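# Cap an LC fibre plug and rest it in cable manager

## Task

Seat the dust cap all the way onto the LC jumper's plug, then set the plug down, about level, inside one ring of the cable manager below the switch. Only the cap may touch the plug's exposed tips. The jumper's cord must not be kinked, crushed or sharply bent, and its far end must not be yanked. The robot must not fall or finish leaning, and nothing may be knocked or moved out of the work area.

## Robot and tools

Robot: an omnidirectional base with a column about 1.7 m high. A carriage on the column moves with lift_m and holds two identical six-joint arms (left and right), each with a two-finger gripper. Arm bases sit about 0.57 m + lift_m above the floor, and carriage parts hang about 0.15 m below them. A hand reaches 0.78 m from its shoulder but only about 0.38 m below its arm base. The hand is about 0.16 m long and 0.1 m wide (0.14 m open). The wrist camera mount can stick out up to 0.14 m to one side. Fingertips taper to about 0.005 m thick. Parked arm: joints 1-6 = 0, 0.05, 0.05, 1.45, 0, 0.

Cameras: carriage_camera looks forward and about 20 degrees down. left_wrist_camera and right_wrist_camera look past the fingertips.

Frames: all positions are in metres. Base frame: origin on the floor under the base centre, x forward, y left, z up. left_hand and right_hand are the points between the finger pads, given in base frame. quat_wxyz is the hand orientation; the hand's z axis runs along the fingers and y is the opening direction. base_odometry is counted from the base frame at scene start, by wheel turns, so slip is counted as travel. Heading is in rad, left positive.

move: one action per call.
- base: exactly one key, and each is a relative offset from the last reported base position. translate_m (forward +) and strafe_m (left +) each take -2 to 2 m; rotate_rad (counter-clockwise +) takes -6.3 to 6.3 rad.
- joints: a single dict for both arms, keyed by name; every value is an absolute target.
  - lift_m: 0 to 1 m.
  - joint1: -2.617 to 3.054, yaw about vertical, 0 forward, + left.
  - joint2: 0 to 3.141, shoulder; 0 back level, 1.57 up, 3.14 forward level.
  - joint3: 0 to 3.141, elbow; 0 folded, 3.14 straight.
  - joint4: -1.57 to 1.57, wrist pitch, + raises the tips.
  - joint5: -1.57 to 1.57, wrist yaw, + turns the tips right.
  - joint6: -2.094 to 2.094, roll, + clockwise seen from the forearm.
  - Joint angles are in rad. Prefix each with left_ or right_ and suffix it with _rad, e.g. left_joint3_rad.
  - left_gripper_m and right_gripper_m: pad gap 0 to 0.093 m.
- speeds: optional top speeds for this action only. translate_m and strafe_m 0.02-0.5 m/s; rotate_rad 0.05-1.57 rad/s; lift_m 0.08-0.27 m/s.
- min_time_s: 0.1-8 s, the minimum duration of arm and gripper motions. Too short speeds the arm up and can make it overshoot.
- cameras: a list of names or ["all"].
- blocking: false returns within about 0.5 s while motion continues.
No action runs past about 14 s (time_out).

wait(seconds 0-10, cameras) lets time pass. stop brakes every motion still running. zoom_image(camera, region [x0,y0,x1,y1] pixels, at most 504 square) enlarges the latest image. finished_scene(scene) ends the scene and cannot be undone. read_manual only gives licences.

Results:
- base_status and joint_status: done, moving, off_target (at rest away from the target, maybe still pushing), contact_stop or time_out (target dropped, holds in place), not_followed (an arm command was withheld because the arms came too close).
- After an unplanned stop or a refused call, the remaining move, wait and finished_scene calls of that reply are skipped.
- motor_effort is in % with peaks in brackets.
- Joint torques are in N m and noisy.
- Motor temperatures: MOTOR HOT appears at 75 °C. At 100 °C the arm goes limp for 30-60 s; resend its targets afterwards.
- on_its_own lists uncommanded behaviour.

Cautions:
- Time passes while thinking, so park arms that are not in use; stretched arms heat up.
- Hand readings are usually slightly higher than the true hand position, especially at long reach. Gripper readings run up to 0.003 m wide.
- Arms have no contact stop and keep pressing.
- Never let the arms hit or squeeze each other.
- Approach the plug slowly, in small steps along a straight line, with min_time_s of 2 or more.
- Hold the plug by its body, never its tips. Close the gripper gently, only a little below the first-touch reading, so nothing gets crushed.
- Keep the cord slack; don't drive the base while holding the plug if that would stretch the cord.
- Avoid high lift with outstretched arms, fast swings and hard pushes, all of which risk tipping.
- If the base gets stuck against something, back off about 0.2 m.
- Don't drop parts or hit furniture.

Each tool is called by a JSON object that holds its "fn" and its "kwargs", one argument or row to a line.

## Session

{"fn": "move", "kwargs": {

}}

Scene clock: 0.00 s.
Joint torques (N m): no reading
Motor temperatures (°C): left_arm=[29 37 40 30 29 33 32] | right_arm=[31 37 34 30 31 30 33]
base_odometry: x=+0.000 y=+0.000 heading=+0.000
base_status: not commanded
joint_positions: lift_m=+0.300 left_joint1_rad=+0.003 left_joint2_rad=+0.029 left_joint3_rad=+0.066 left_joint4_rad=+1.407 left_joint5_rad=-0.009 left_joint6_rad=+0.044 left_gripper_m=+0.09396 right_joint1_rad=+0.019 right_joint2_rad=+0.033 right_joint3_rad=+0.044 right_joint4_rad=+1.494 right_joint5_rad=-0.026 right_joint6_rad=-0.017 right_gripper_m=+0.09396
joint_status: not commanded
motor_effort: lift_m=+35 drive_wheels=+3
left_hand: x=+0.2454 y=+0.3086 z=+1.2902 quat_wxyz=(+0.998, -0.003, +0.064, +0.024) (m; base frame)
right_hand: x=+0.2320 y=-0.3021 z=+1.2863 quat_wxyz=(+0.999, -0.014, +0.033, +0.001) (m; base frame)
pictures: carriage_camera, left_wrist_camera, right_wrist_camera
Images, in order (width x height): carriage_camera 896x504, left_wrist_camera 896x504, right_wrist_camera 896x504.

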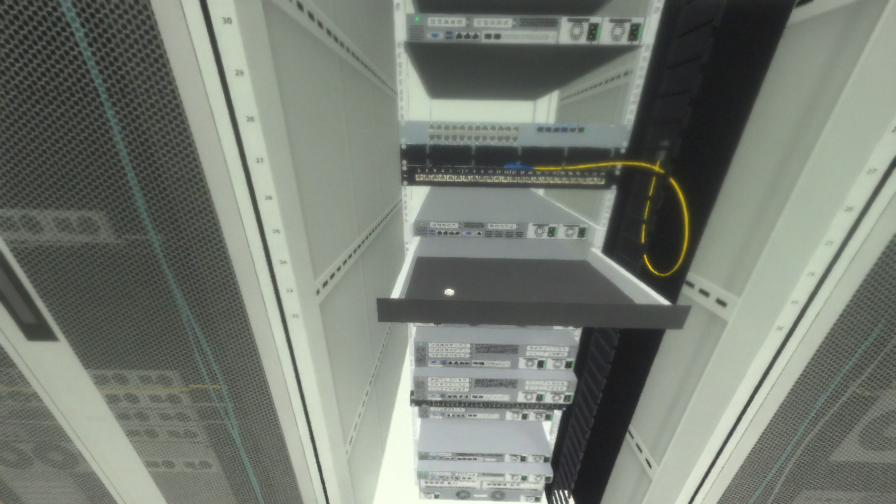

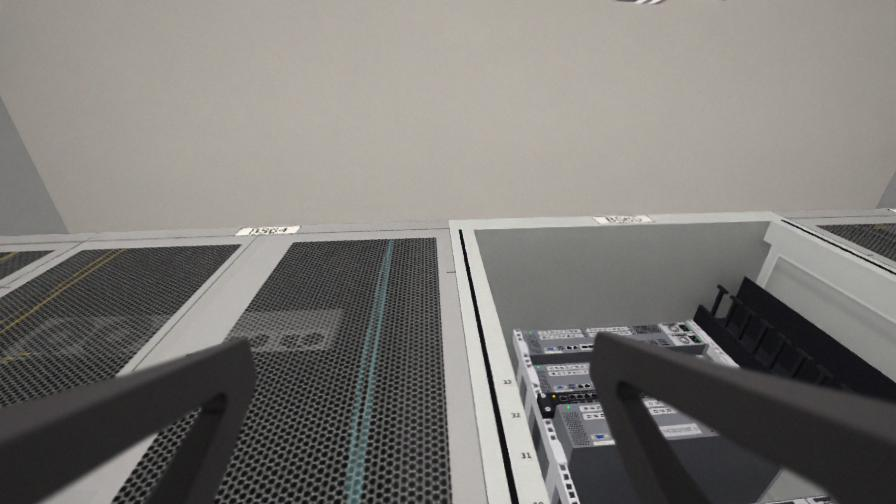

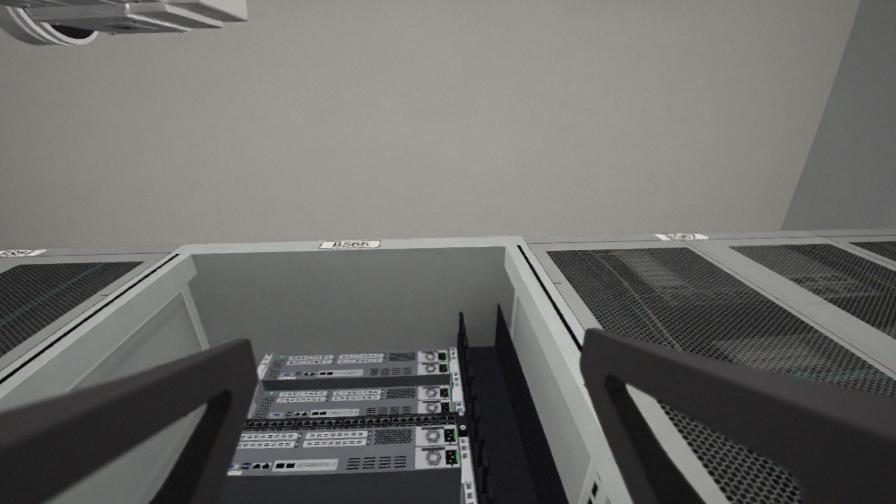

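{"fn": "zoom_image", "kwargs": {
  "camera": "carriage_camera",
  "region": [370, 100, 720, 340]
}}

{"fn": "zoom_image", "kwargs": {
  "camera": "carriage_camera",
  "region": [400, 260, 500, 320]
}}

{"fn": "zoom_image", "kwargs": {
  "camera": "carriage_camera",
  "region": [460, 130, 580, 200]
}}

Scaled by 1.440 from the camera's image (finer frame: 1280x720).

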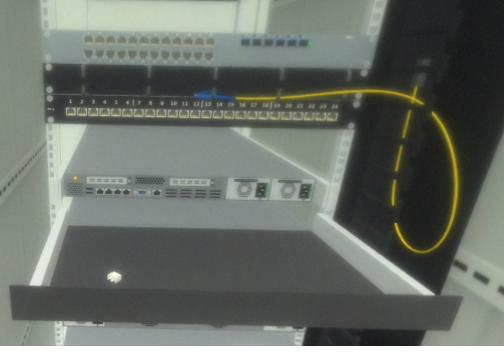

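Scaled by 5.040 from the camera's image (finer frame: 1280x720).

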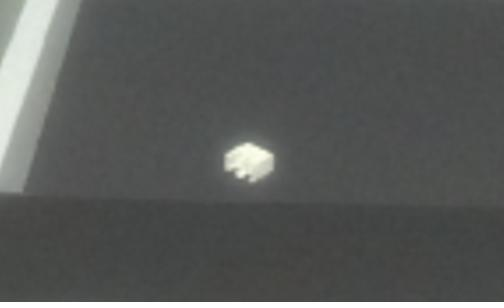

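Scaled by 4.200 from the camera's image (finer frame: 1280x720).

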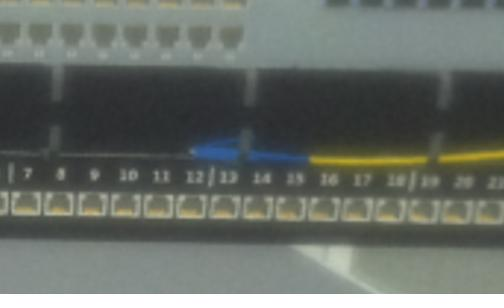

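{"fn": "move", "kwargs": {
  "base": {"strafe_m": -0.25},
  "joints": {"lift_m": 0.42, "left_gripper_m": 0.03, "right_gripper_m": 0.024},
  "speeds": {"strafe_m": 0.2},
  "cameras": ["carriage_camera"]
}}

{"fn": "zoom_image", "kwargs": {
  "camera": "carriage_camera",
  "region": [240, 150, 640, 400]
}}

Scene clock: 48.97 s.
Joint torques (N m): left_arm=[0.06 3.66 6.48 -0.3 0.07 0.02] | right_arm=[-0.08 4.04 5.64 -0.36 0.02 -0.11]
move: done
base_odometry: x=+0.000 y=-0.250 heading=+0.001
base_status: done
joint_positions: lift_m=+0.420 left_joint1_rad=+0.003 left_joint2_rad=+0.029 left_joint3_rad=+0.066 left_joint4_rad=+1.407 left_joint5_rad=-0.009 left_joint6_rad=+0.044 left_gripper_m=+0.03013 right_joint1_rad=+0.019 right_joint2_rad=+0.033 right_joint3_rad=+0.044 right_joint4_rad=+1.493 right_joint5_rad=-0.026 right_joint6_rad=-0.017 right_gripper_m=+0.02413
joint_status: all done
motor_effort: lift_m=+35(43) drive_wheels=-1(12)
left_hand: x=+0.2453 y=+0.3086 z=+1.4102 quat_wxyz=(+0.998, -0.003, +0.063, +0.024)
right_hand: x=+0.2321 y=-0.3021 z=+1.4063 quat_wxyz=(+0.999, -0.014, +0.033, +0.001)
Images, in order (width x height): carriage_camera 896x504.

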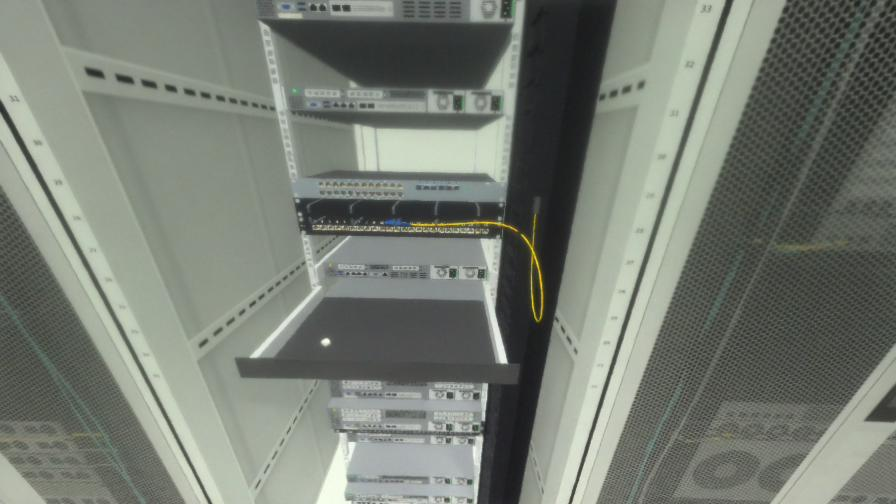

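Scaled by 1.260 from the camera's image (finer frame: 1280x720).

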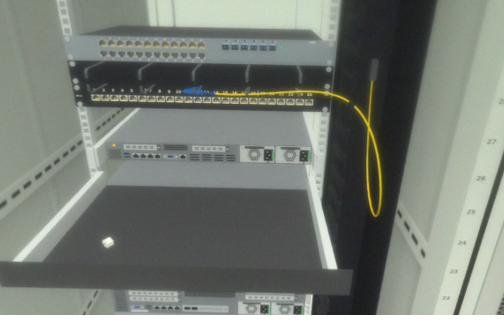

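{"fn": "zoom_image", "kwargs": {
  "camera": "carriage_camera",
  "region": [300, 322, 350, 362]
}}

Scaled by 10.080 from the camera's image (finer frame: 1280x720).

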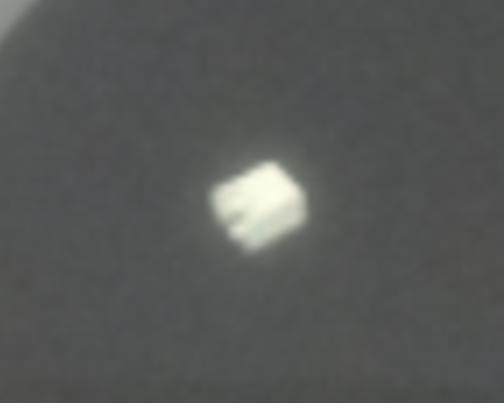

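{"fn": "move", "kwargs": {
  "base": {"translate_m": 0.072},
  "joints": {"lift_m": 0.6},
  "speeds": {"translate_m": 0.08, "lift_m": 0.2}
}}

{"fn": "move", "kwargs": {
  "joints": {"left_joint1_rad": -0.19, "left_joint2_rad": 1.2, "left_joint3_rad": 0.6, "left_joint4_rad": -0.6, "left_joint5_rad": 0.0, "left_joint6_rad": 0.91},
  "min_time_s": 2.2
}}

{"fn": "move", "kwargs": {
  "joints": {"left_joint1_rad": -0.19, "left_joint2_rad": 1.956, "left_joint3_rad": 1.065, "left_joint4_rad": -0.67, "left_joint5_rad": 0.0, "left_joint6_rad": 0.91},
  "min_time_s": 2,
  "cameras": ["left_wrist_camera", "carriage_camera"]
}}

Scene clock: 106.70 s.
Joint torques (N m): left_arm=[0.06 3.69 6.48 -0.32 0.08 0.01] | right_arm=[-0.08 4.14 5.65 -0.33 0.02 -0.11]
move: done
base_odometry: x=+0.072 y=-0.250 heading=+0.000
base_status: done
joint_positions: lift_m=+0.600 left_joint1_rad=+0.003 left_joint2_rad=+0.029 left_joint3_rad=+0.066 left_joint4_rad=+1.407 left_joint5_rad=-0.009 left_joint6_rad=+0.044 left_gripper_m=+0.03013 right_joint1_rad=+0.019 right_joint2_rad=+0.033 right_joint3_rad=+0.044 right_joint4_rad=+1.492 right_joint5_rad=-0.026 right_joint6_rad=-0.017 right_gripper_m=+0.02413
joint_status: all done
motor_effort: lift_m=+35(43) drive_wheels=-1(10)
left_hand: x=+0.2453 y=+0.3086 z=+1.5902 quat_wxyz=(+0.998, -0.003, +0.063, +0.024)
right_hand: x=+0.2323 y=-0.3021 z=+1.5863 quat_wxyz=(+0.999, -0.014, +0.033, +0.001)
pictures: none

Scene clock: 109.33 s.
Joint torques (N m): left_arm=[-0.64 -2.06 10.14 0.86 0.17 0.11] | right_arm=[-0.09 4.04 5.64 -0.34 0.02 -0.11]
move: done
base_odometry: x=+0.072 y=-0.250 heading=+0.000
base_status: not commanded
joint_positions: lift_m=+0.600 left_joint1_rad=-0.181 left_joint2_rad=+1.193 left_joint3_rad=+0.565 left_joint4_rad=-0.589 left_joint5_rad=-0.009 left_joint6_rad=+0.899 left_gripper_m=+0.03013 right_joint1_rad=+0.019 right_joint2_rad=+0.033 right_joint3_rad=+0.044 right_joint4_rad=+1.493 right_joint5_rad=-0.026 right_joint6_rad=-0.017 right_gripper_m=+0.02413
joint_status: all done
motor_effort: lift_m=+34(35) drive_wheels=+0(5)
left_hand: x=+0.4538 y=+0.2648 z=+1.1851 quat_wxyz=(+0.164, +0.505, +0.845, +0.066)
right_hand: x=+0.2322 y=-0.3021 z=+1.5863 quat_wxyz=(+0.999, -0.014, +0.033, +0.001)
pictures: none

Scene clock: 111.63 s.
Joint torques (N m): left_arm=[-0.61 -6.64 8.18 0.07 0.17 0.11] | right_arm=[-0.1 4.07 5.65 -0.34 0.02 -0.11]
move: done
base_odometry: x=+0.072 y=-0.250 heading=+0.000
base_status: not commanded
joint_positions: lift_m=+0.600 left_joint1_rad=-0.181 left_joint2_rad=+1.944 left_joint3_rad=+1.036 left_joint4_rad=-0.657 left_joint5_rad=-0.009 left_joint6_rad=+0.900 left_gripper_m=+0.03013 right_joint1_rad=+0.019 right_joint2_rad=+0.033 right_joint3_rad=+0.044 right_joint4_rad=+1.493 right_joint5_rad=-0.026 right_joint6_rad=-0.017 right_gripper_m=+0.02413
joint_status: all done
motor_effort: lift_m=+34(35) drive_wheels=+3(6)
left_hand: x=+0.5260 y=+0.2516 z=+1.1091 quat_wxyz=(+0.001, +0.515, +0.857, +0.005)
right_hand: x=+0.2321 y=-0.3021 z=+1.5863 quat_wxyz=(+0.999, -0.014, +0.033, +0.001)
pictures: carriage_camera, left_wrist_camera
Images, in order (width x height): carriage_camera 896x504, left_wrist_camera 896x504.

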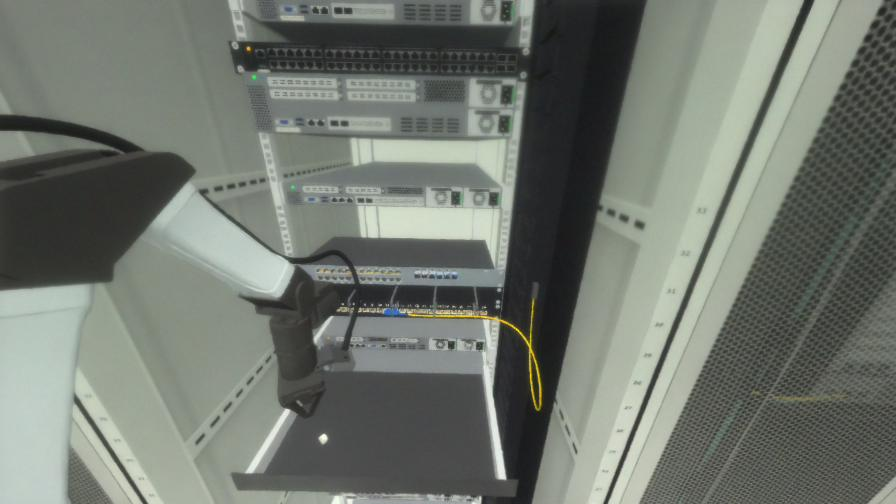

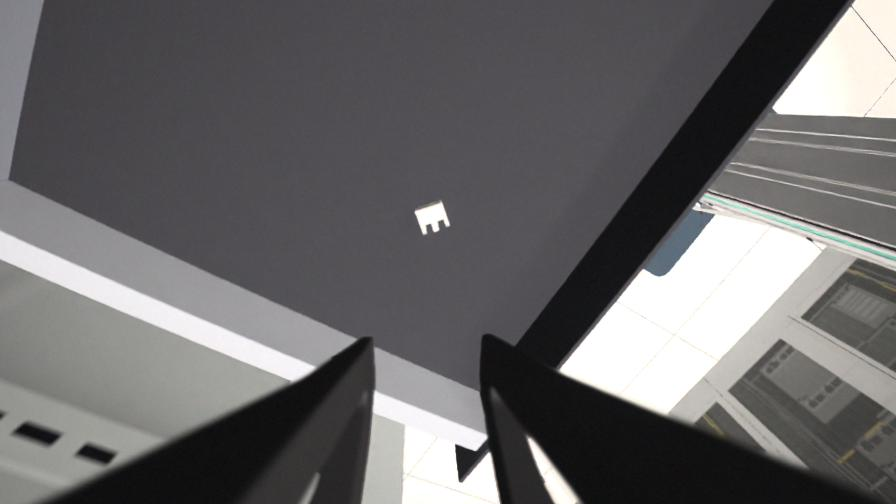

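{"fn": "zoom_image", "kwargs": {
  "camera": "left_wrist_camera",
  "region": [400, 185, 464, 249]
}}

Scaled by 7.875 from the camera's image (finer frame: 1280x720).

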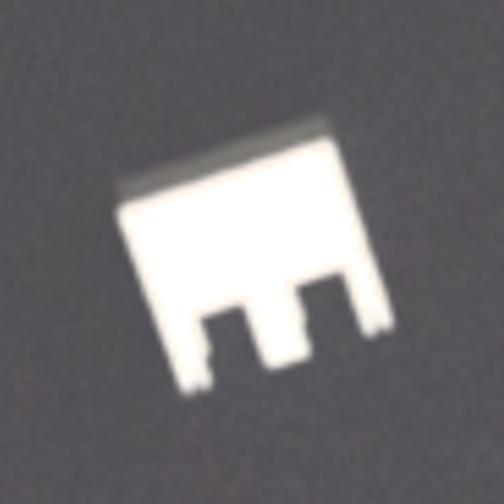

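{"fn": "move", "kwargs": {
  "joints": {"left_joint1_rad": -0.241, "left_joint2_rad": 2.1517, "left_joint3_rad": 1.062, "left_joint4_rad": -0.452, "left_joint5_rad": 0.012, "left_joint6_rad": 0.5},
  "min_time_s": 1.5,
  "cameras": ["left_wrist_camera"]
}}

{"fn": "zoom_image", "kwargs": {
  "camera": "left_wrist_camera",
  "region": [370, 270, 490, 390]
}}

Scene clock: 142.20 s.
Joint torques (N m): left_arm=[-0.59 -7.34 7.16 0.4 0.19 -0.09] | right_arm=[-0.09 4.05 5.67 -0.34 0.02 -0.11]
Motor temperatures (°C): left_arm=[29 42 45 30 29 33 32] | right_arm=[31 37 37 30 31 30 33]
move: done
base_odometry: x=+0.072 y=-0.250 heading=+0.000
base_status: not commanded
joint_positions: lift_m=+0.600 left_joint1_rad=-0.233 left_joint2_rad=+2.139 left_joint3_rad=+1.036 left_joint4_rad=-0.467 left_joint5_rad=-0.001 left_joint6_rad=+0.513 left_gripper_m=+0.03013 right_joint1_rad=+0.019 right_joint2_rad=+0.033 right_joint3_rad=+0.044 right_joint4_rad=+1.493 right_joint5_rad=-0.026 right_joint6_rad=-0.017 right_gripper_m=+0.02413
joint_status: all done
motor_effort: lift_m=+34(35) drive_wheels=+4(6)
left_hand: x=+0.5327 y=+0.2318 z=+1.0504 quat_wxyz=(+0.000, +0.364, +0.931, +0.001)
right_hand: x=+0.2321 y=-0.3021 z=+1.5863 quat_wxyz=(+0.999, -0.014, +0.033, +0.001)
Images, in order (width x height): left_wrist_camera 896x504.

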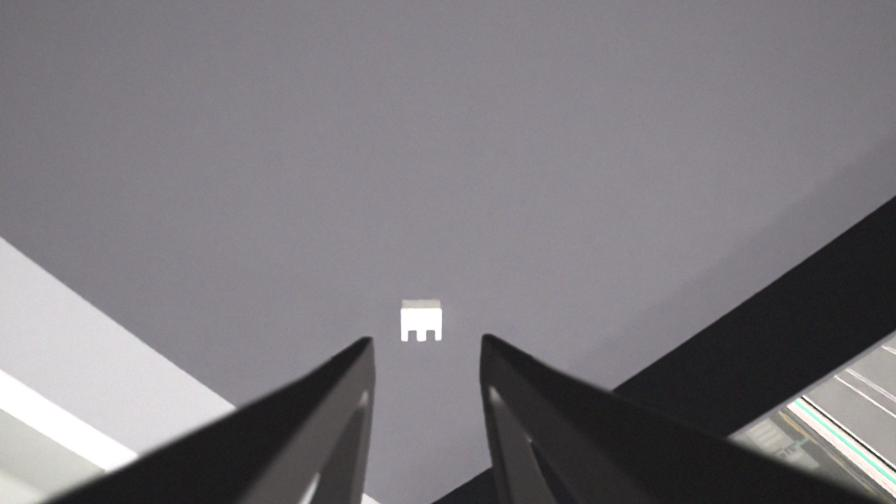

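Scaled by 4.200 from the camera's image (finer frame: 1280x720).

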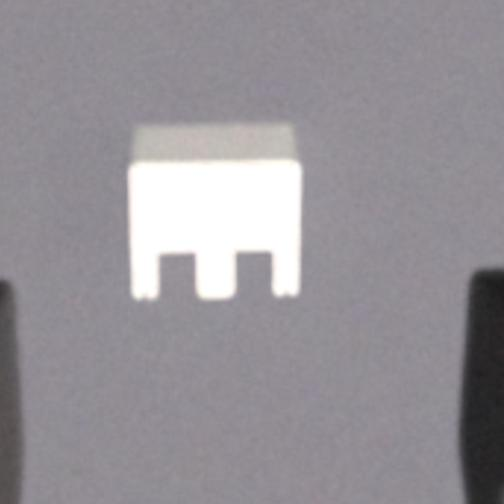

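{"fn": "move", "kwargs": {
  "joints": {"lift_m": 0.582},
  "speeds": {"lift_m": 0.08},
  "cameras": ["left_wrist_camera"]
}}

{"fn": "zoom_image", "kwargs": {
  "camera": "left_wrist_camera",
  "region": [370, 300, 490, 420]
}}

Scene clock: 153.83 s.
Joint torques (N m): left_arm=[-0.59 -7.75 6.82 0.34 0.19 -0.09] | right_arm=[-0.06 4.05 5.63 -0.34 0.02 -0.11]
move: done
base_odometry: x=+0.072 y=-0.250 heading=+0.000
base_status: not commanded
joint_positions: lift_m=+0.582 left_joint1_rad=-0.233 left_joint2_rad=+2.144 left_joint3_rad=+1.040 left_joint4_rad=-0.462 left_joint5_rad=+0.000 left_joint6_rad=+0.511 left_gripper_m=+0.03013 right_joint1_rad=+0.019 right_joint2_rad=+0.033 right_joint3_rad=+0.044 right_joint4_rad=+1.494 right_joint5_rad=-0.026 right_joint6_rad=-0.017 right_gripper_m=+0.02413
joint_status: all done
motor_effort: lift_m=+34(36) drive_wheels=+5(6)
left_hand: x=+0.5346 y=+0.2312 z=+1.0316 quat_wxyz=(+0.002, +0.363, +0.932, +0.000)
right_hand: x=+0.2320 y=-0.3021 z=+1.5684 quat_wxyz=(+0.999, -0.014, +0.033, +0.001)
Images, in order (width x height): left_wrist_camera 896x504.

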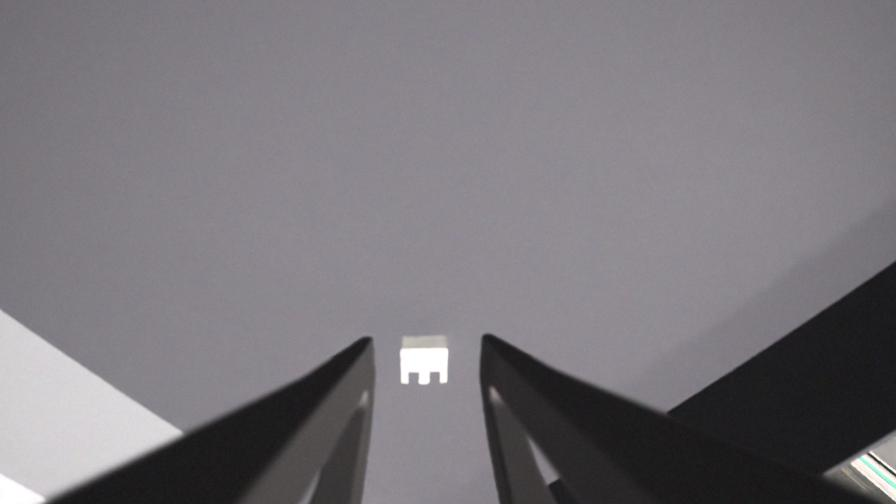

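Scaled by 4.200 from the camera's image (finer frame: 1280x720).

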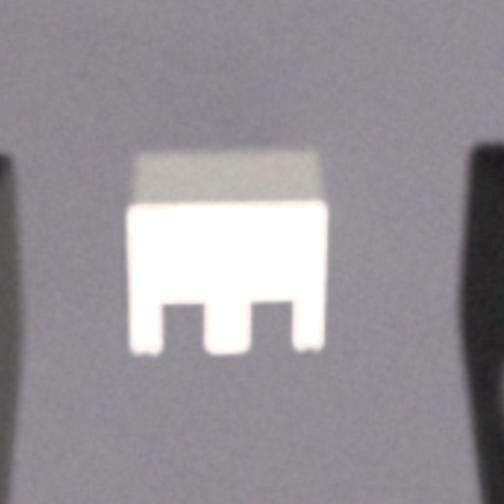

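{"fn": "move", "kwargs": {
  "joints": {"lift_m": 0.5787},
  "speeds": {"lift_m": 0.08}
}}

{"fn": "move", "kwargs": {
  "joints": {"left_gripper_m": 0.014},
  "min_time_s": 1.2,
  "cameras": ["left_wrist_camera"]
}}

{"fn": "move", "kwargs": {
  "joints": {"left_gripper_m": 0.006},
  "min_time_s": 1.5,
  "cameras": ["left_wrist_camera"]
}}

{"fn": "zoom_image", "kwargs": {
  "camera": "left_wrist_camera",
  "region": [370, 310, 490, 430]
}}

Scene clock: 163.83 s.
Joint torques (N m): left_arm=[-0.58 -8.01 6.69 0.32 0.18 -0.09] | right_arm=[-0.06 4.08 5.67 -0.35 0.02 -0.11]
move: done
base_odometry: x=+0.072 y=-0.250 heading=+0.000
base_status: not commanded
joint_positions: lift_m=+0.579 left_joint1_rad=-0.233 left_joint2_rad=+2.147 left_joint3_rad=+1.042 left_joint4_rad=-0.458 left_joint5_rad=+0.001 left_joint6_rad=+0.510 left_gripper_m=+0.03013 right_joint1_rad=+0.019 right_joint2_rad=+0.033 right_joint3_rad=+0.044 right_joint4_rad=+1.494 right_joint5_rad=-0.026 right_joint6_rad=-0.017 right_gripper_m=+0.02413
joint_status: all done
motor_effort: lift_m=+34(35) drive_wheels=+2(3)
left_hand: x=+0.5356 y=+0.2308 z=+1.0278 quat_wxyz=(+0.004, +0.363, +0.932, +0.000)
right_hand: x=+0.2319 y=-0.3021 z=+1.5651 quat_wxyz=(+0.999, -0.014, +0.033, +0.001)
pictures: none

Scene clock: 165.30 s.
Joint torques (N m): left_arm=[-0.58 -7.98 6.68 0.31 0.18 -0.08] | right_arm=[-0.09 4.07 5.63 -0.36 0.02 -0.11]
move: done
base_odometry: x=+0.072 y=-0.250 heading=+0.000
base_status: not commanded
joint_positions: lift_m=+0.579 left_joint1_rad=-0.233 left_joint2_rad=+2.147 left_joint3_rad=+1.042 left_joint4_rad=-0.458 left_joint5_rad=+0.001 left_joint6_rad=+0.510 left_gripper_m=+0.01413 right_joint1_rad=+0.019 right_joint2_rad=+0.033 right_joint3_rad=+0.044 right_joint4_rad=+1.494 right_joint5_rad=-0.026 right_joint6_rad=-0.017 right_gripper_m=+0.02413
joint_status: all done
motor_effort: lift_m=+34(34) drive_wheels=+4(5)
left_hand: x=+0.5357 y=+0.2308 z=+1.0278 quat_wxyz=(+0.004, +0.363, +0.932, +0.000)
right_hand: x=+0.2319 y=-0.3021 z=+1.5651 quat_wxyz=(+0.999, -0.014, +0.033, +0.001)
Images, in order (width x height): left_wrist_camera 896x504.

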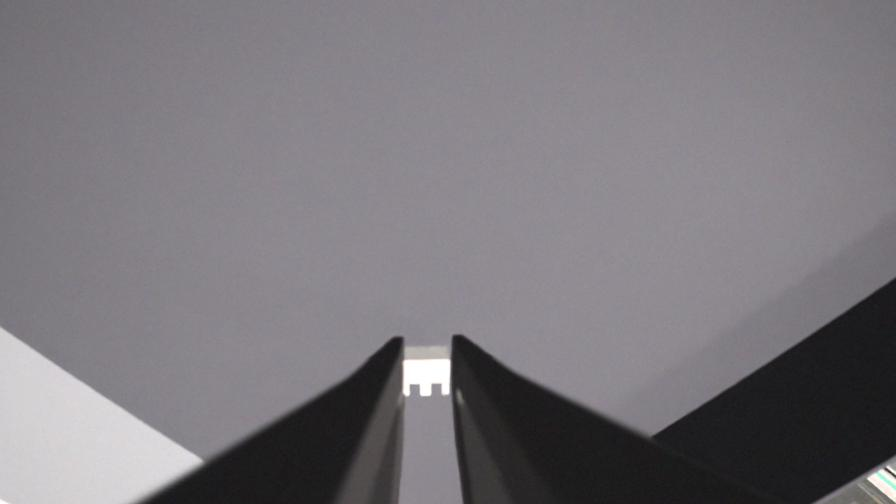

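Scene clock: 167.10 s.
Joint torques (N m): left_arm=[-0.61 -8.01 6.69 0.31 0.18 -0.08] | right_arm=[-0.08 4.08 5.63 -0.36 0.02 -0.11]
move: done
base_odometry: x=+0.072 y=-0.250 heading=+0.000
base_status: not commanded
joint_positions: lift_m=+0.579 left_joint1_rad=-0.233 left_joint2_rad=+2.147 left_joint3_rad=+1.042 left_joint4_rad=-0.458 left_joint5_rad=+0.001 left_joint6_rad=+0.510 left_gripper_m=+0.00613 right_joint1_rad=+0.019 right_joint2_rad=+0.033 right_joint3_rad=+0.044 right_joint4_rad=+1.494 right_joint5_rad=-0.026 right_joint6_rad=-0.017 right_gripper_m=+0.02413
joint_status: all done
motor_effort: lift_m=+34(34) drive_wheels=+1(7)
left_hand: x=+0.5357 y=+0.2308 z=+1.0278 quat_wxyz=(+0.004, +0.363, +0.932, +0.000)
right_hand: x=+0.2319 y=-0.3021 z=+1.5651 quat_wxyz=(+0.999, -0.014, +0.033, +0.001)
Images, in order (width x height): left_wrist_camera 896x504.

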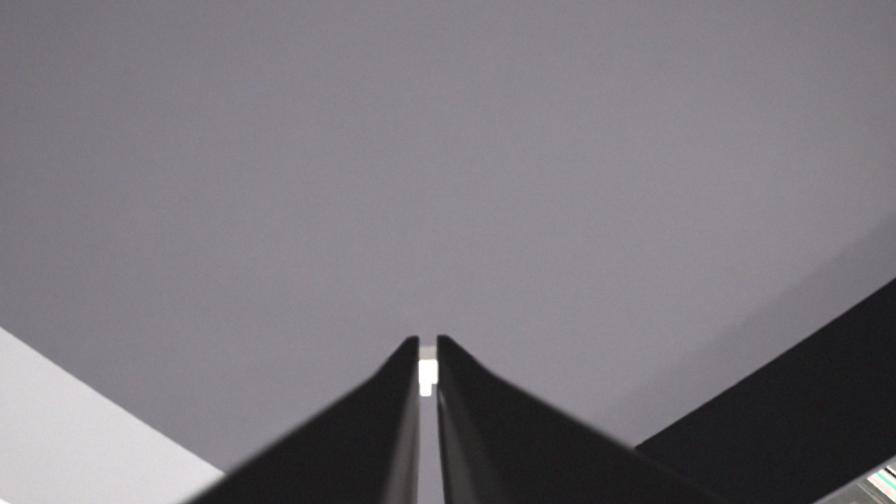

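Scaled by 4.200 from the camera's image (finer frame: 1280x720).

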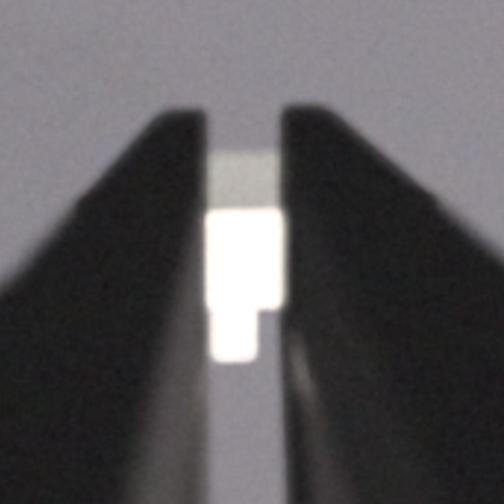

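{"fn": "move", "kwargs": {
  "joints": {"left_gripper_m": 0.03},
  "min_time_s": 0.8
}}

{"fn": "move", "kwargs": {
  "joints": {"lift_m": 0.5735},
  "speeds": {"lift_m": 0.08},
  "cameras": ["left_wrist_camera"]
}}

{"fn": "zoom_image", "kwargs": {
  "camera": "left_wrist_camera",
  "region": [360, 310, 500, 430]
}}

Scene clock: 185.67 s.
Joint torques (N m): left_arm=[-0.61 -7.98 6.69 0.31 0.18 -0.09] | right_arm=[-0.08 4.07 5.63 -0.36 0.02 -0.11]
move: done
base_odometry: x=+0.072 y=-0.250 heading=+0.000
base_status: not commanded
joint_positions: lift_m=+0.579 left_joint1_rad=-0.233 left_joint2_rad=+2.147 left_joint3_rad=+1.042 left_joint4_rad=-0.458 left_joint5_rad=+0.001 left_joint6_rad=+0.510 left_gripper_m=+0.02987 right_joint1_rad=+0.019 right_joint2_rad=+0.033 right_joint3_rad=+0.044 right_joint4_rad=+1.494 right_joint5_rad=-0.026 right_joint6_rad=-0.017 right_gripper_m=+0.02413
joint_status: all done
motor_effort: lift_m=+34(34) drive_wheels=+3(5)
left_hand: x=+0.5357 y=+0.2308 z=+1.0278 quat_wxyz=(+0.004, +0.363, +0.932, +0.000)
right_hand: x=+0.2319 y=-0.3021 z=+1.5651 quat_wxyz=(+0.999, -0.014, +0.033, +0.001)
pictures: none

Scene clock: 186.10 s.
Joint torques (N m): left_arm=[-0.58 -8.2 6.58 0.27 0.18 -0.08] | right_arm=[-0.08 4.05 5.61 -0.39 0.01 -0.11]
move: done
base_odometry: x=+0.072 y=-0.250 heading=+0.000
base_status: not commanded
joint_positions: lift_m=+0.574 left_joint1_rad=-0.233 left_joint2_rad=+2.149 left_joint3_rad=+1.044 left_joint4_rad=-0.456 left_joint5_rad=+0.001 left_joint6_rad=+0.510 left_gripper_m=+0.02987 right_joint1_rad=+0.019 right_joint2_rad=+0.033 right_joint3_rad=+0.044 right_joint4_rad=+1.494 right_joint5_rad=-0.026 right_joint6_rad=-0.017 right_gripper_m=+0.02413
joint_status: all done
motor_effort: lift_m=+34(35) drive_wheels=+3(4)
left_hand: x=+0.5365 y=+0.2305 z=+1.0223 quat_wxyz=(+0.005, +0.363, +0.932, +0.000)
right_hand: x=+0.2319 y=-0.3021 z=+1.5599 quat_wxyz=(+0.999, -0.014, +0.033, +0.001)
Images, in order (width x height): left_wrist_camera 896x504.

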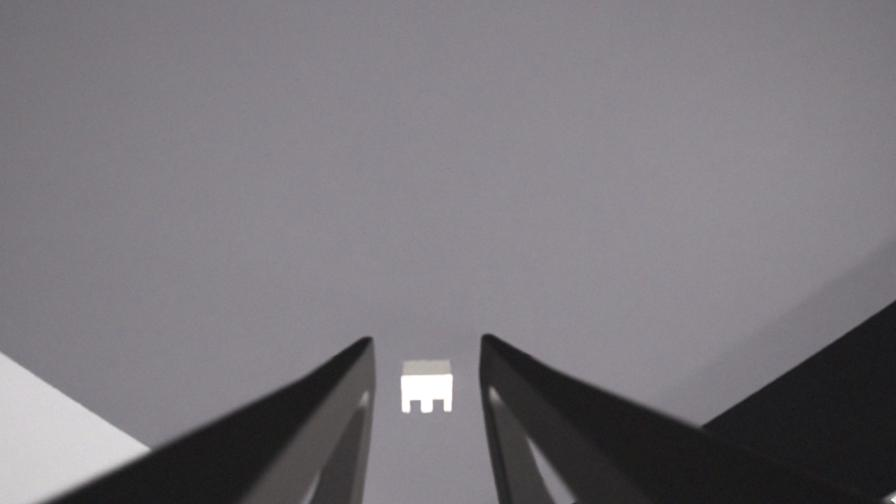

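Scaled by 3.600 from the camera's image (finer frame: 1280x720).

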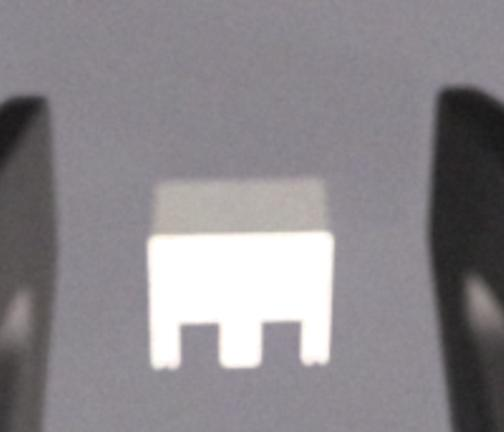

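{"fn": "move", "kwargs": {
  "joints": {"left_gripper_m": 0.016},
  "min_time_s": 1
}}

{"fn": "move", "kwargs": {
  "joints": {"left_gripper_m": 0.006},
  "min_time_s": 1.5,
  "cameras": ["left_wrist_camera"]
}}

{"fn": "zoom_image", "kwargs": {
  "camera": "left_wrist_camera",
  "region": [360, 310, 500, 430]
}}

Scene clock: 206.10 s.
Joint torques (N m): left_arm=[-0.61 -8.18 6.53 0.3 0.17 -0.08] | right_arm=[-0.08 4.05 5.63 -0.36 0.02 -0.11]
move: done
base_odometry: x=+0.072 y=-0.250 heading=+0.000
base_status: not commanded
joint_positions: lift_m=+0.574 left_joint1_rad=-0.233 left_joint2_rad=+2.149 left_joint3_rad=+1.044 left_joint4_rad=-0.456 left_joint5_rad=+0.001 left_joint6_rad=+0.510 left_gripper_m=+0.01613 right_joint1_rad=+0.019 right_joint2_rad=+0.033 right_joint3_rad=+0.044 right_joint4_rad=+1.494 right_joint5_rad=-0.026 right_joint6_rad=-0.017 right_gripper_m=+0.02413
joint_status: all done
motor_effort: lift_m=+34(34) drive_wheels=+3(6)
left_hand: x=+0.5365 y=+0.2305 z=+1.0223 quat_wxyz=(+0.005, +0.363, +0.932, +0.000)
right_hand: x=+0.2319 y=-0.3021 z=+1.5599 quat_wxyz=(+0.999, -0.014, +0.033, +0.001)
pictures: none

Scene clock: 207.90 s.
Joint torques (N m): left_arm=[-0.61 -8.23 6.54 0.29 0.17 -0.08] | right_arm=[-0.05 4.05 5.63 -0.36 0.01 -0.11]
move: off_target
base_odometry: x=+0.072 y=-0.250 heading=+0.000
base_status: not commanded
joint_positions: lift_m=+0.574 left_joint1_rad=-0.233 left_joint2_rad=+2.149 left_joint3_rad=+1.044 left_joint4_rad=-0.456 left_joint5_rad=+0.001 left_joint6_rad=+0.510 left_gripper_m=+0.01067 right_joint1_rad=+0.019 right_joint2_rad=+0.033 right_joint3_rad=+0.044 right_joint4_rad=+1.494 right_joint5_rad=-0.026 right_joint6_rad=-0.017 right_gripper_m=+0.02413
joint_status: left_gripper_m off_target (ended at +0.01069, target +0.00600)
motor_effort: lift_m=+34(34) drive_wheels=-1(6)
left_hand: x=+0.5365 y=+0.2305 z=+1.0223 quat_wxyz=(+0.005, +0.363, +0.932, +0.000)
right_hand: x=+0.2319 y=-0.3021 z=+1.5599 quat_wxyz=(+0.999, -0.014, +0.033, +0.001)
Images, in order (width x height): left_wrist_camera 896x504.

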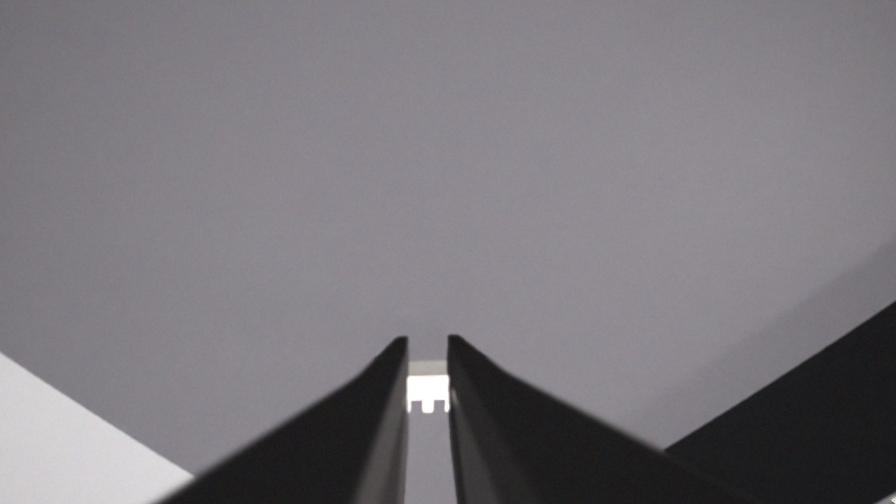

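Scaled by 3.600 from the camera's image (finer frame: 1280x720).

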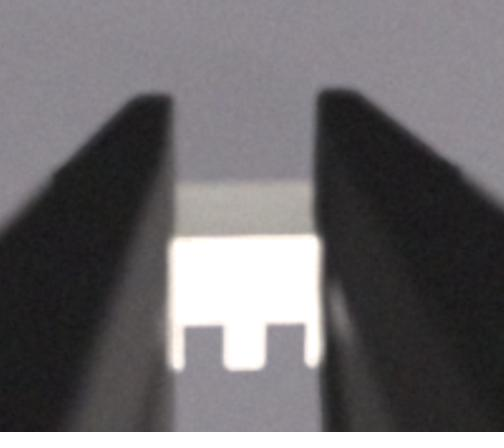

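{"fn": "move", "kwargs": {
  "joints": {"left_gripper_m": 0.022},
  "min_time_s": 0.8
}}

{"fn": "move", "kwargs": {
  "joints": {"lift_m": 0.5705},
  "speeds": {"lift_m": 0.08},
  "cameras": ["left_wrist_camera"]
}}

{"fn": "zoom_image", "kwargs": {
  "camera": "left_wrist_camera",
  "region": [360, 310, 500, 450]
}}

Scene clock: 225.83 s.
Joint torques (N m): left_arm=[-0.61 -8.2 6.53 0.3 0.18 -0.08] | right_arm=[-0.09 4.07 5.64 -0.36 0.02 -0.11]
move: done
base_odometry: x=+0.072 y=-0.250 heading=+0.000
base_status: not commanded
joint_positions: lift_m=+0.574 left_joint1_rad=-0.233 left_joint2_rad=+2.149 left_joint3_rad=+1.044 left_joint4_rad=-0.456 left_joint5_rad=+0.001 left_joint6_rad=+0.510 left_gripper_m=+0.02189 right_joint1_rad=+0.019 right_joint2_rad=+0.033 right_joint3_rad=+0.044 right_joint4_rad=+1.494 right_joint5_rad=-0.026 right_joint6_rad=-0.017 right_gripper_m=+0.02413
joint_status: all done
motor_effort: lift_m=+34(34) drive_wheels=+4(5)
left_hand: x=+0.5365 y=+0.2305 z=+1.0223 quat_wxyz=(+0.005, +0.363, +0.932, +0.000)
right_hand: x=+0.2319 y=-0.3021 z=+1.5599 quat_wxyz=(+0.999, -0.014, +0.033, +0.001)
pictures: none

Scene clock: 226.23 s.
Joint torques (N m): left_arm=[-0.61 -8.18 6.32 0.3 0.17 -0.08] | right_arm=[-0.09 3.92 5.56 -0.38 0.02 -0.11]
move: done
base_odometry: x=+0.072 y=-0.250 heading=+0.000
base_status: not commanded
joint_positions: lift_m=+0.571 left_joint1_rad=-0.233 left_joint2_rad=+2.149 left_joint3_rad=+1.046 left_joint4_rad=-0.455 left_joint5_rad=+0.002 left_joint6_rad=+0.510 left_gripper_m=+0.02189 right_joint1_rad=+0.019 right_joint2_rad=+0.033 right_joint3_rad=+0.044 right_joint4_rad=+1.494 right_joint5_rad=-0.026 right_joint6_rad=-0.017 right_gripper_m=+0.02413
joint_status: all done
motor_effort: lift_m=+33(34) drive_wheels=+5(5)
left_hand: x=+0.5380 y=+0.2301 z=+1.0198 quat_wxyz=(+0.007, +0.363, +0.932, +0.000)
right_hand: x=+0.2319 y=-0.3021 z=+1.5569 quat_wxyz=(+0.999, -0.014, +0.033, +0.001)
Images, in order (width x height): left_wrist_camera 896x504.

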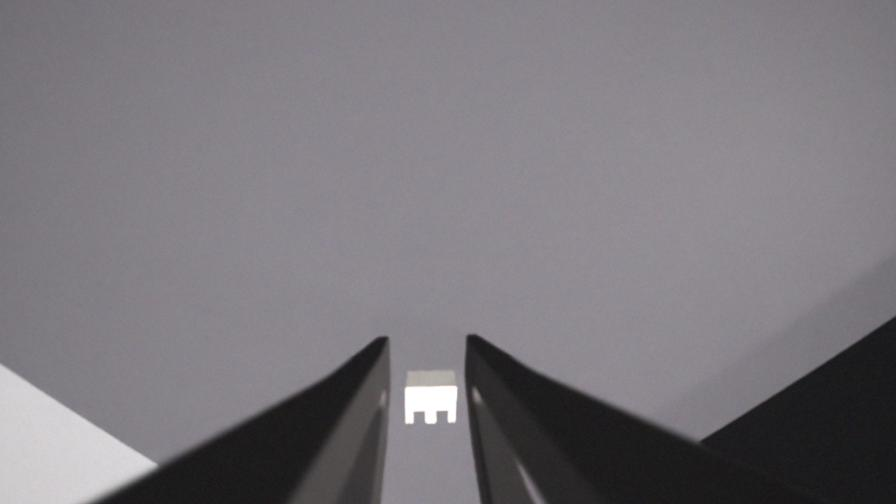

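Scaled by 3.600 from the camera's image (finer frame: 1280x720).

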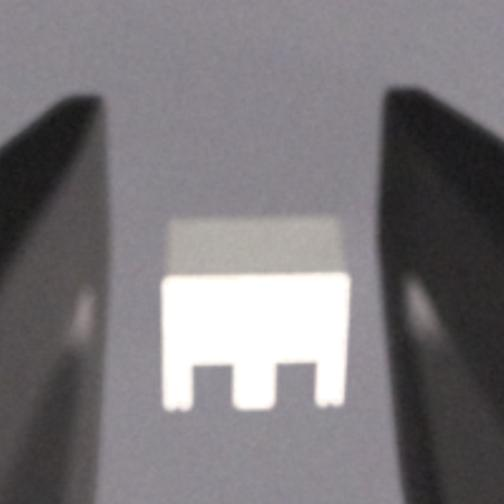

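{"fn": "move", "kwargs": {
  "base": {"translate_m": -0.0048},
  "speeds": {"translate_m": 0.03}
}}

{"fn": "move", "kwargs": {
  "base": {"strafe_m": 0.0042},
  "speeds": {"strafe_m": 0.03},
  "cameras": ["left_wrist_camera"]
}}

{"fn": "zoom_image", "kwargs": {
  "camera": "left_wrist_camera",
  "region": [360, 310, 500, 450]
}}

Scene clock: 236.13 s.
Joint torques (N m): left_arm=[-0.58 -8.28 6.31 0.31 0.17 -0.09] | right_arm=[-0.09 4.08 5.59 -0.37 -0.01 -0.11]
move: done
base_odometry: x=+0.067 y=-0.250 heading=+0.000
base_status: done
joint_positions: lift_m=+0.571 left_joint1_rad=-0.233 left_joint2_rad=+2.149 left_joint3_rad=+1.046 left_joint4_rad=-0.456 left_joint5_rad=+0.002 left_joint6_rad=+0.510 left_gripper_m=+0.02189 right_joint1_rad=+0.019 right_joint2_rad=+0.033 right_joint3_rad=+0.044 right_joint4_rad=+1.494 right_joint5_rad=-0.026 right_joint6_rad=-0.017 right_gripper_m=+0.02413
joint_status: not commanded
motor_effort: lift_m=+33(33) drive_wheels=+0(10)
left_hand: x=+0.5378 y=+0.2301 z=+1.0198 quat_wxyz=(+0.006, +0.363, +0.932, +0.000)
right_hand: x=+0.2320 y=-0.3021 z=+1.5569 quat_wxyz=(+0.999, -0.014, +0.033, +0.001)
pictures: none

Scene clock: 236.83 s.
Joint torques (N m): left_arm=[-0.06 -8.24 6.27 0.29 0.14 -0.08] | right_arm=[-0.01 4.07 5.64 -0.37 0.02 -0.11]
move: done
base_odometry: x=+0.067 y=-0.246 heading=+0.000
base_status: done
joint_positions: lift_m=+0.571 left_joint1_rad=-0.240 left_joint2_rad=+2.149 left_joint3_rad=+1.046 left_joint4_rad=-0.455 left_joint5_rad=+0.005 left_joint6_rad=+0.510 left_gripper_m=+0.02189 right_joint1_rad=+0.018 right_joint2_rad=+0.033 right_joint3_rad=+0.044 right_joint4_rad=+1.494 right_joint5_rad=-0.026 right_joint6_rad=-0.017 right_gripper_m=+0.02413
joint_status: not commanded
motor_effort: lift_m=+33(33) drive_wheels=+4(5)
left_hand: x=+0.5372 y=+0.2273 z=+1.0198 quat_wxyz=(+0.007, +0.366, +0.931, -0.002)
right_hand: x=+0.2320 y=-0.3021 z=+1.5569 quat_wxyz=(+0.999, -0.014, +0.033, +0.001)
Images, in order (width x height): left_wrist_camera 896x504.

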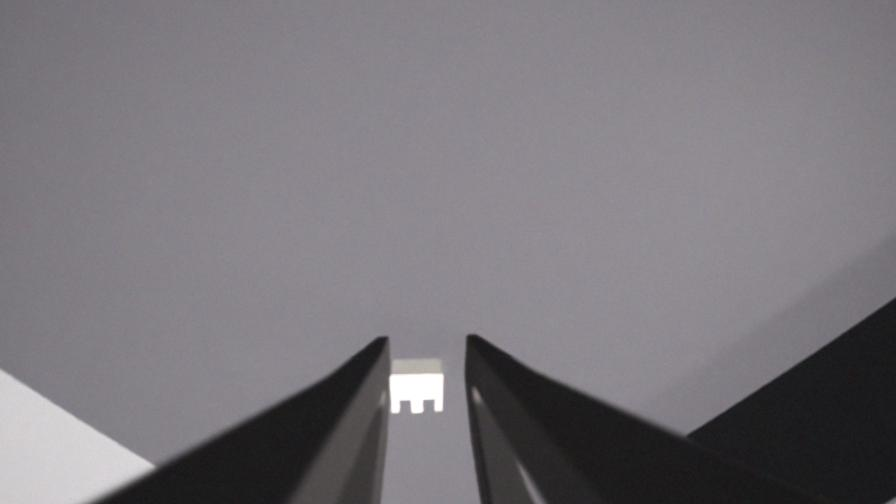

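Scaled by 3.600 from the camera's image (finer frame: 1280x720).

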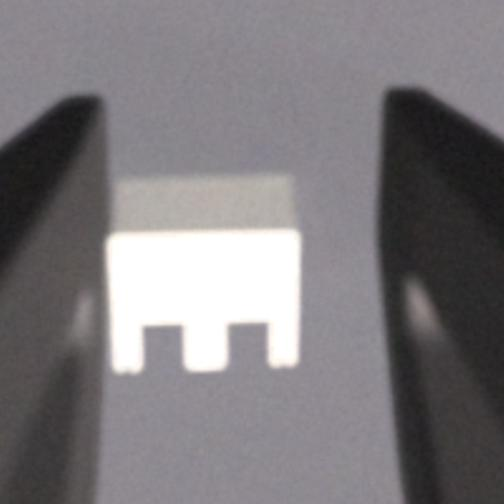

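{"fn": "move", "kwargs": {
  "joints": {"left_gripper_m": 0.015},
  "min_time_s": 1
}}

{"fn": "move", "kwargs": {
  "joints": {"left_gripper_m": 0.006},
  "min_time_s": 1.5,
  "cameras": ["left_wrist_camera"]
}}

{"fn": "zoom_image", "kwargs": {
  "camera": "left_wrist_camera",
  "region": [360, 310, 500, 450]
}}

Scene clock: 245.30 s.
Joint torques (N m): left_arm=[-0.05 -8.21 6.28 0.29 0.13 -0.08] | right_arm=[-0.01 4.07 5.63 -0.35 0.02 -0.11]
move: done
base_odometry: x=+0.067 y=-0.246 heading=+0.000
base_status: not commanded
joint_positions: lift_m=+0.571 left_joint1_rad=-0.240 left_joint2_rad=+2.149 left_joint3_rad=+1.046 left_joint4_rad=-0.455 left_joint5_rad=+0.005 left_joint6_rad=+0.510 left_gripper_m=+0.01513 right_joint1_rad=+0.018 right_joint2_rad=+0.033 right_joint3_rad=+0.044 right_joint4_rad=+1.494 right_joint5_rad=-0.026 right_joint6_rad=-0.017 right_gripper_m=+0.02413
joint_status: all done
motor_effort: lift_m=+33(33) drive_wheels=+6(7)
left_hand: x=+0.5372 y=+0.2273 z=+1.0198 quat_wxyz=(+0.007, +0.366, +0.931, -0.002)
right_hand: x=+0.2320 y=-0.3021 z=+1.5569 quat_wxyz=(+0.999, -0.014, +0.033, +0.001)
pictures: none

Scene clock: 247.10 s.
Joint torques (N m): left_arm=[-0.08 -8.21 6.31 0.29 0.14 -0.08] | right_arm=[-0.02 4.07 5.63 -0.36 0.02 -0.11]
move: off_target
base_odometry: x=+0.067 y=-0.246 heading=+0.000
base_status: not commanded
joint_positions: lift_m=+0.571 left_joint1_rad=-0.240 left_joint2_rad=+2.149 left_joint3_rad=+1.046 left_joint4_rad=-0.455 left_joint5_rad=+0.005 left_joint6_rad=+0.510 left_gripper_m=+0.01235 right_joint1_rad=+0.018 right_joint2_rad=+0.033 right_joint3_rad=+0.044 right_joint4_rad=+1.494 right_joint5_rad=-0.026 right_joint6_rad=-0.017 right_gripper_m=+0.02413
joint_status: left_gripper_m off_target (ended at +0.01237, target +0.00600)
motor_effort: lift_m=+33(33) drive_wheels=+2(6)
left_hand: x=+0.5372 y=+0.2273 z=+1.0198 quat_wxyz=(+0.007, +0.366, +0.931, -0.002)
right_hand: x=+0.2320 y=-0.3021 z=+1.5569 quat_wxyz=(+0.999, -0.014, +0.033, +0.001)
Images, in order (width x height): left_wrist_camera 896x504.

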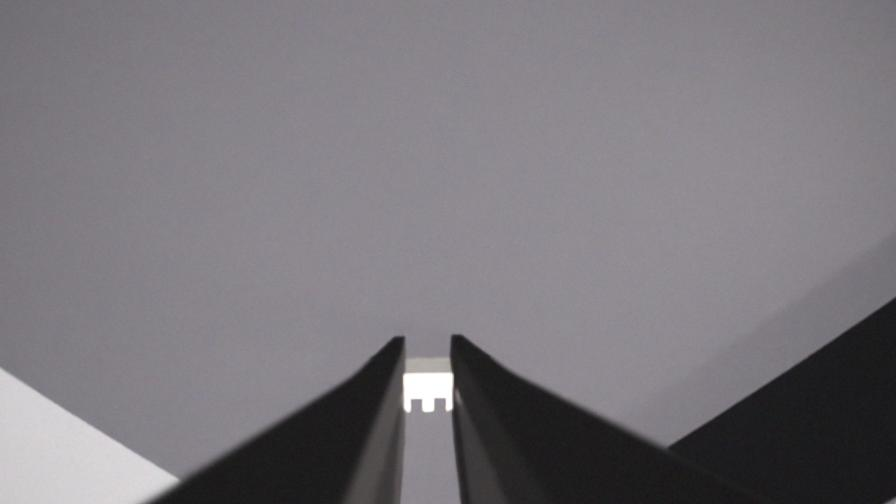

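Scaled by 3.600 from the camera's image (finer frame: 1280x720).

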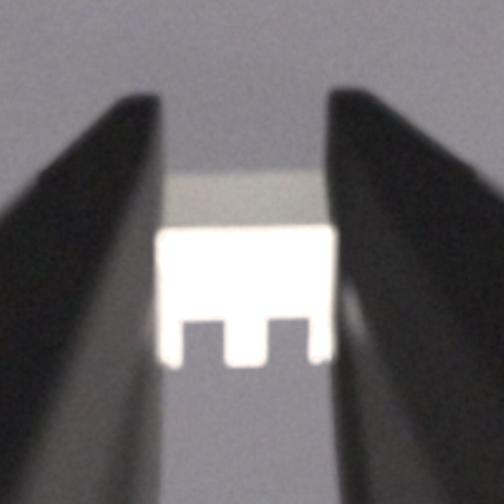

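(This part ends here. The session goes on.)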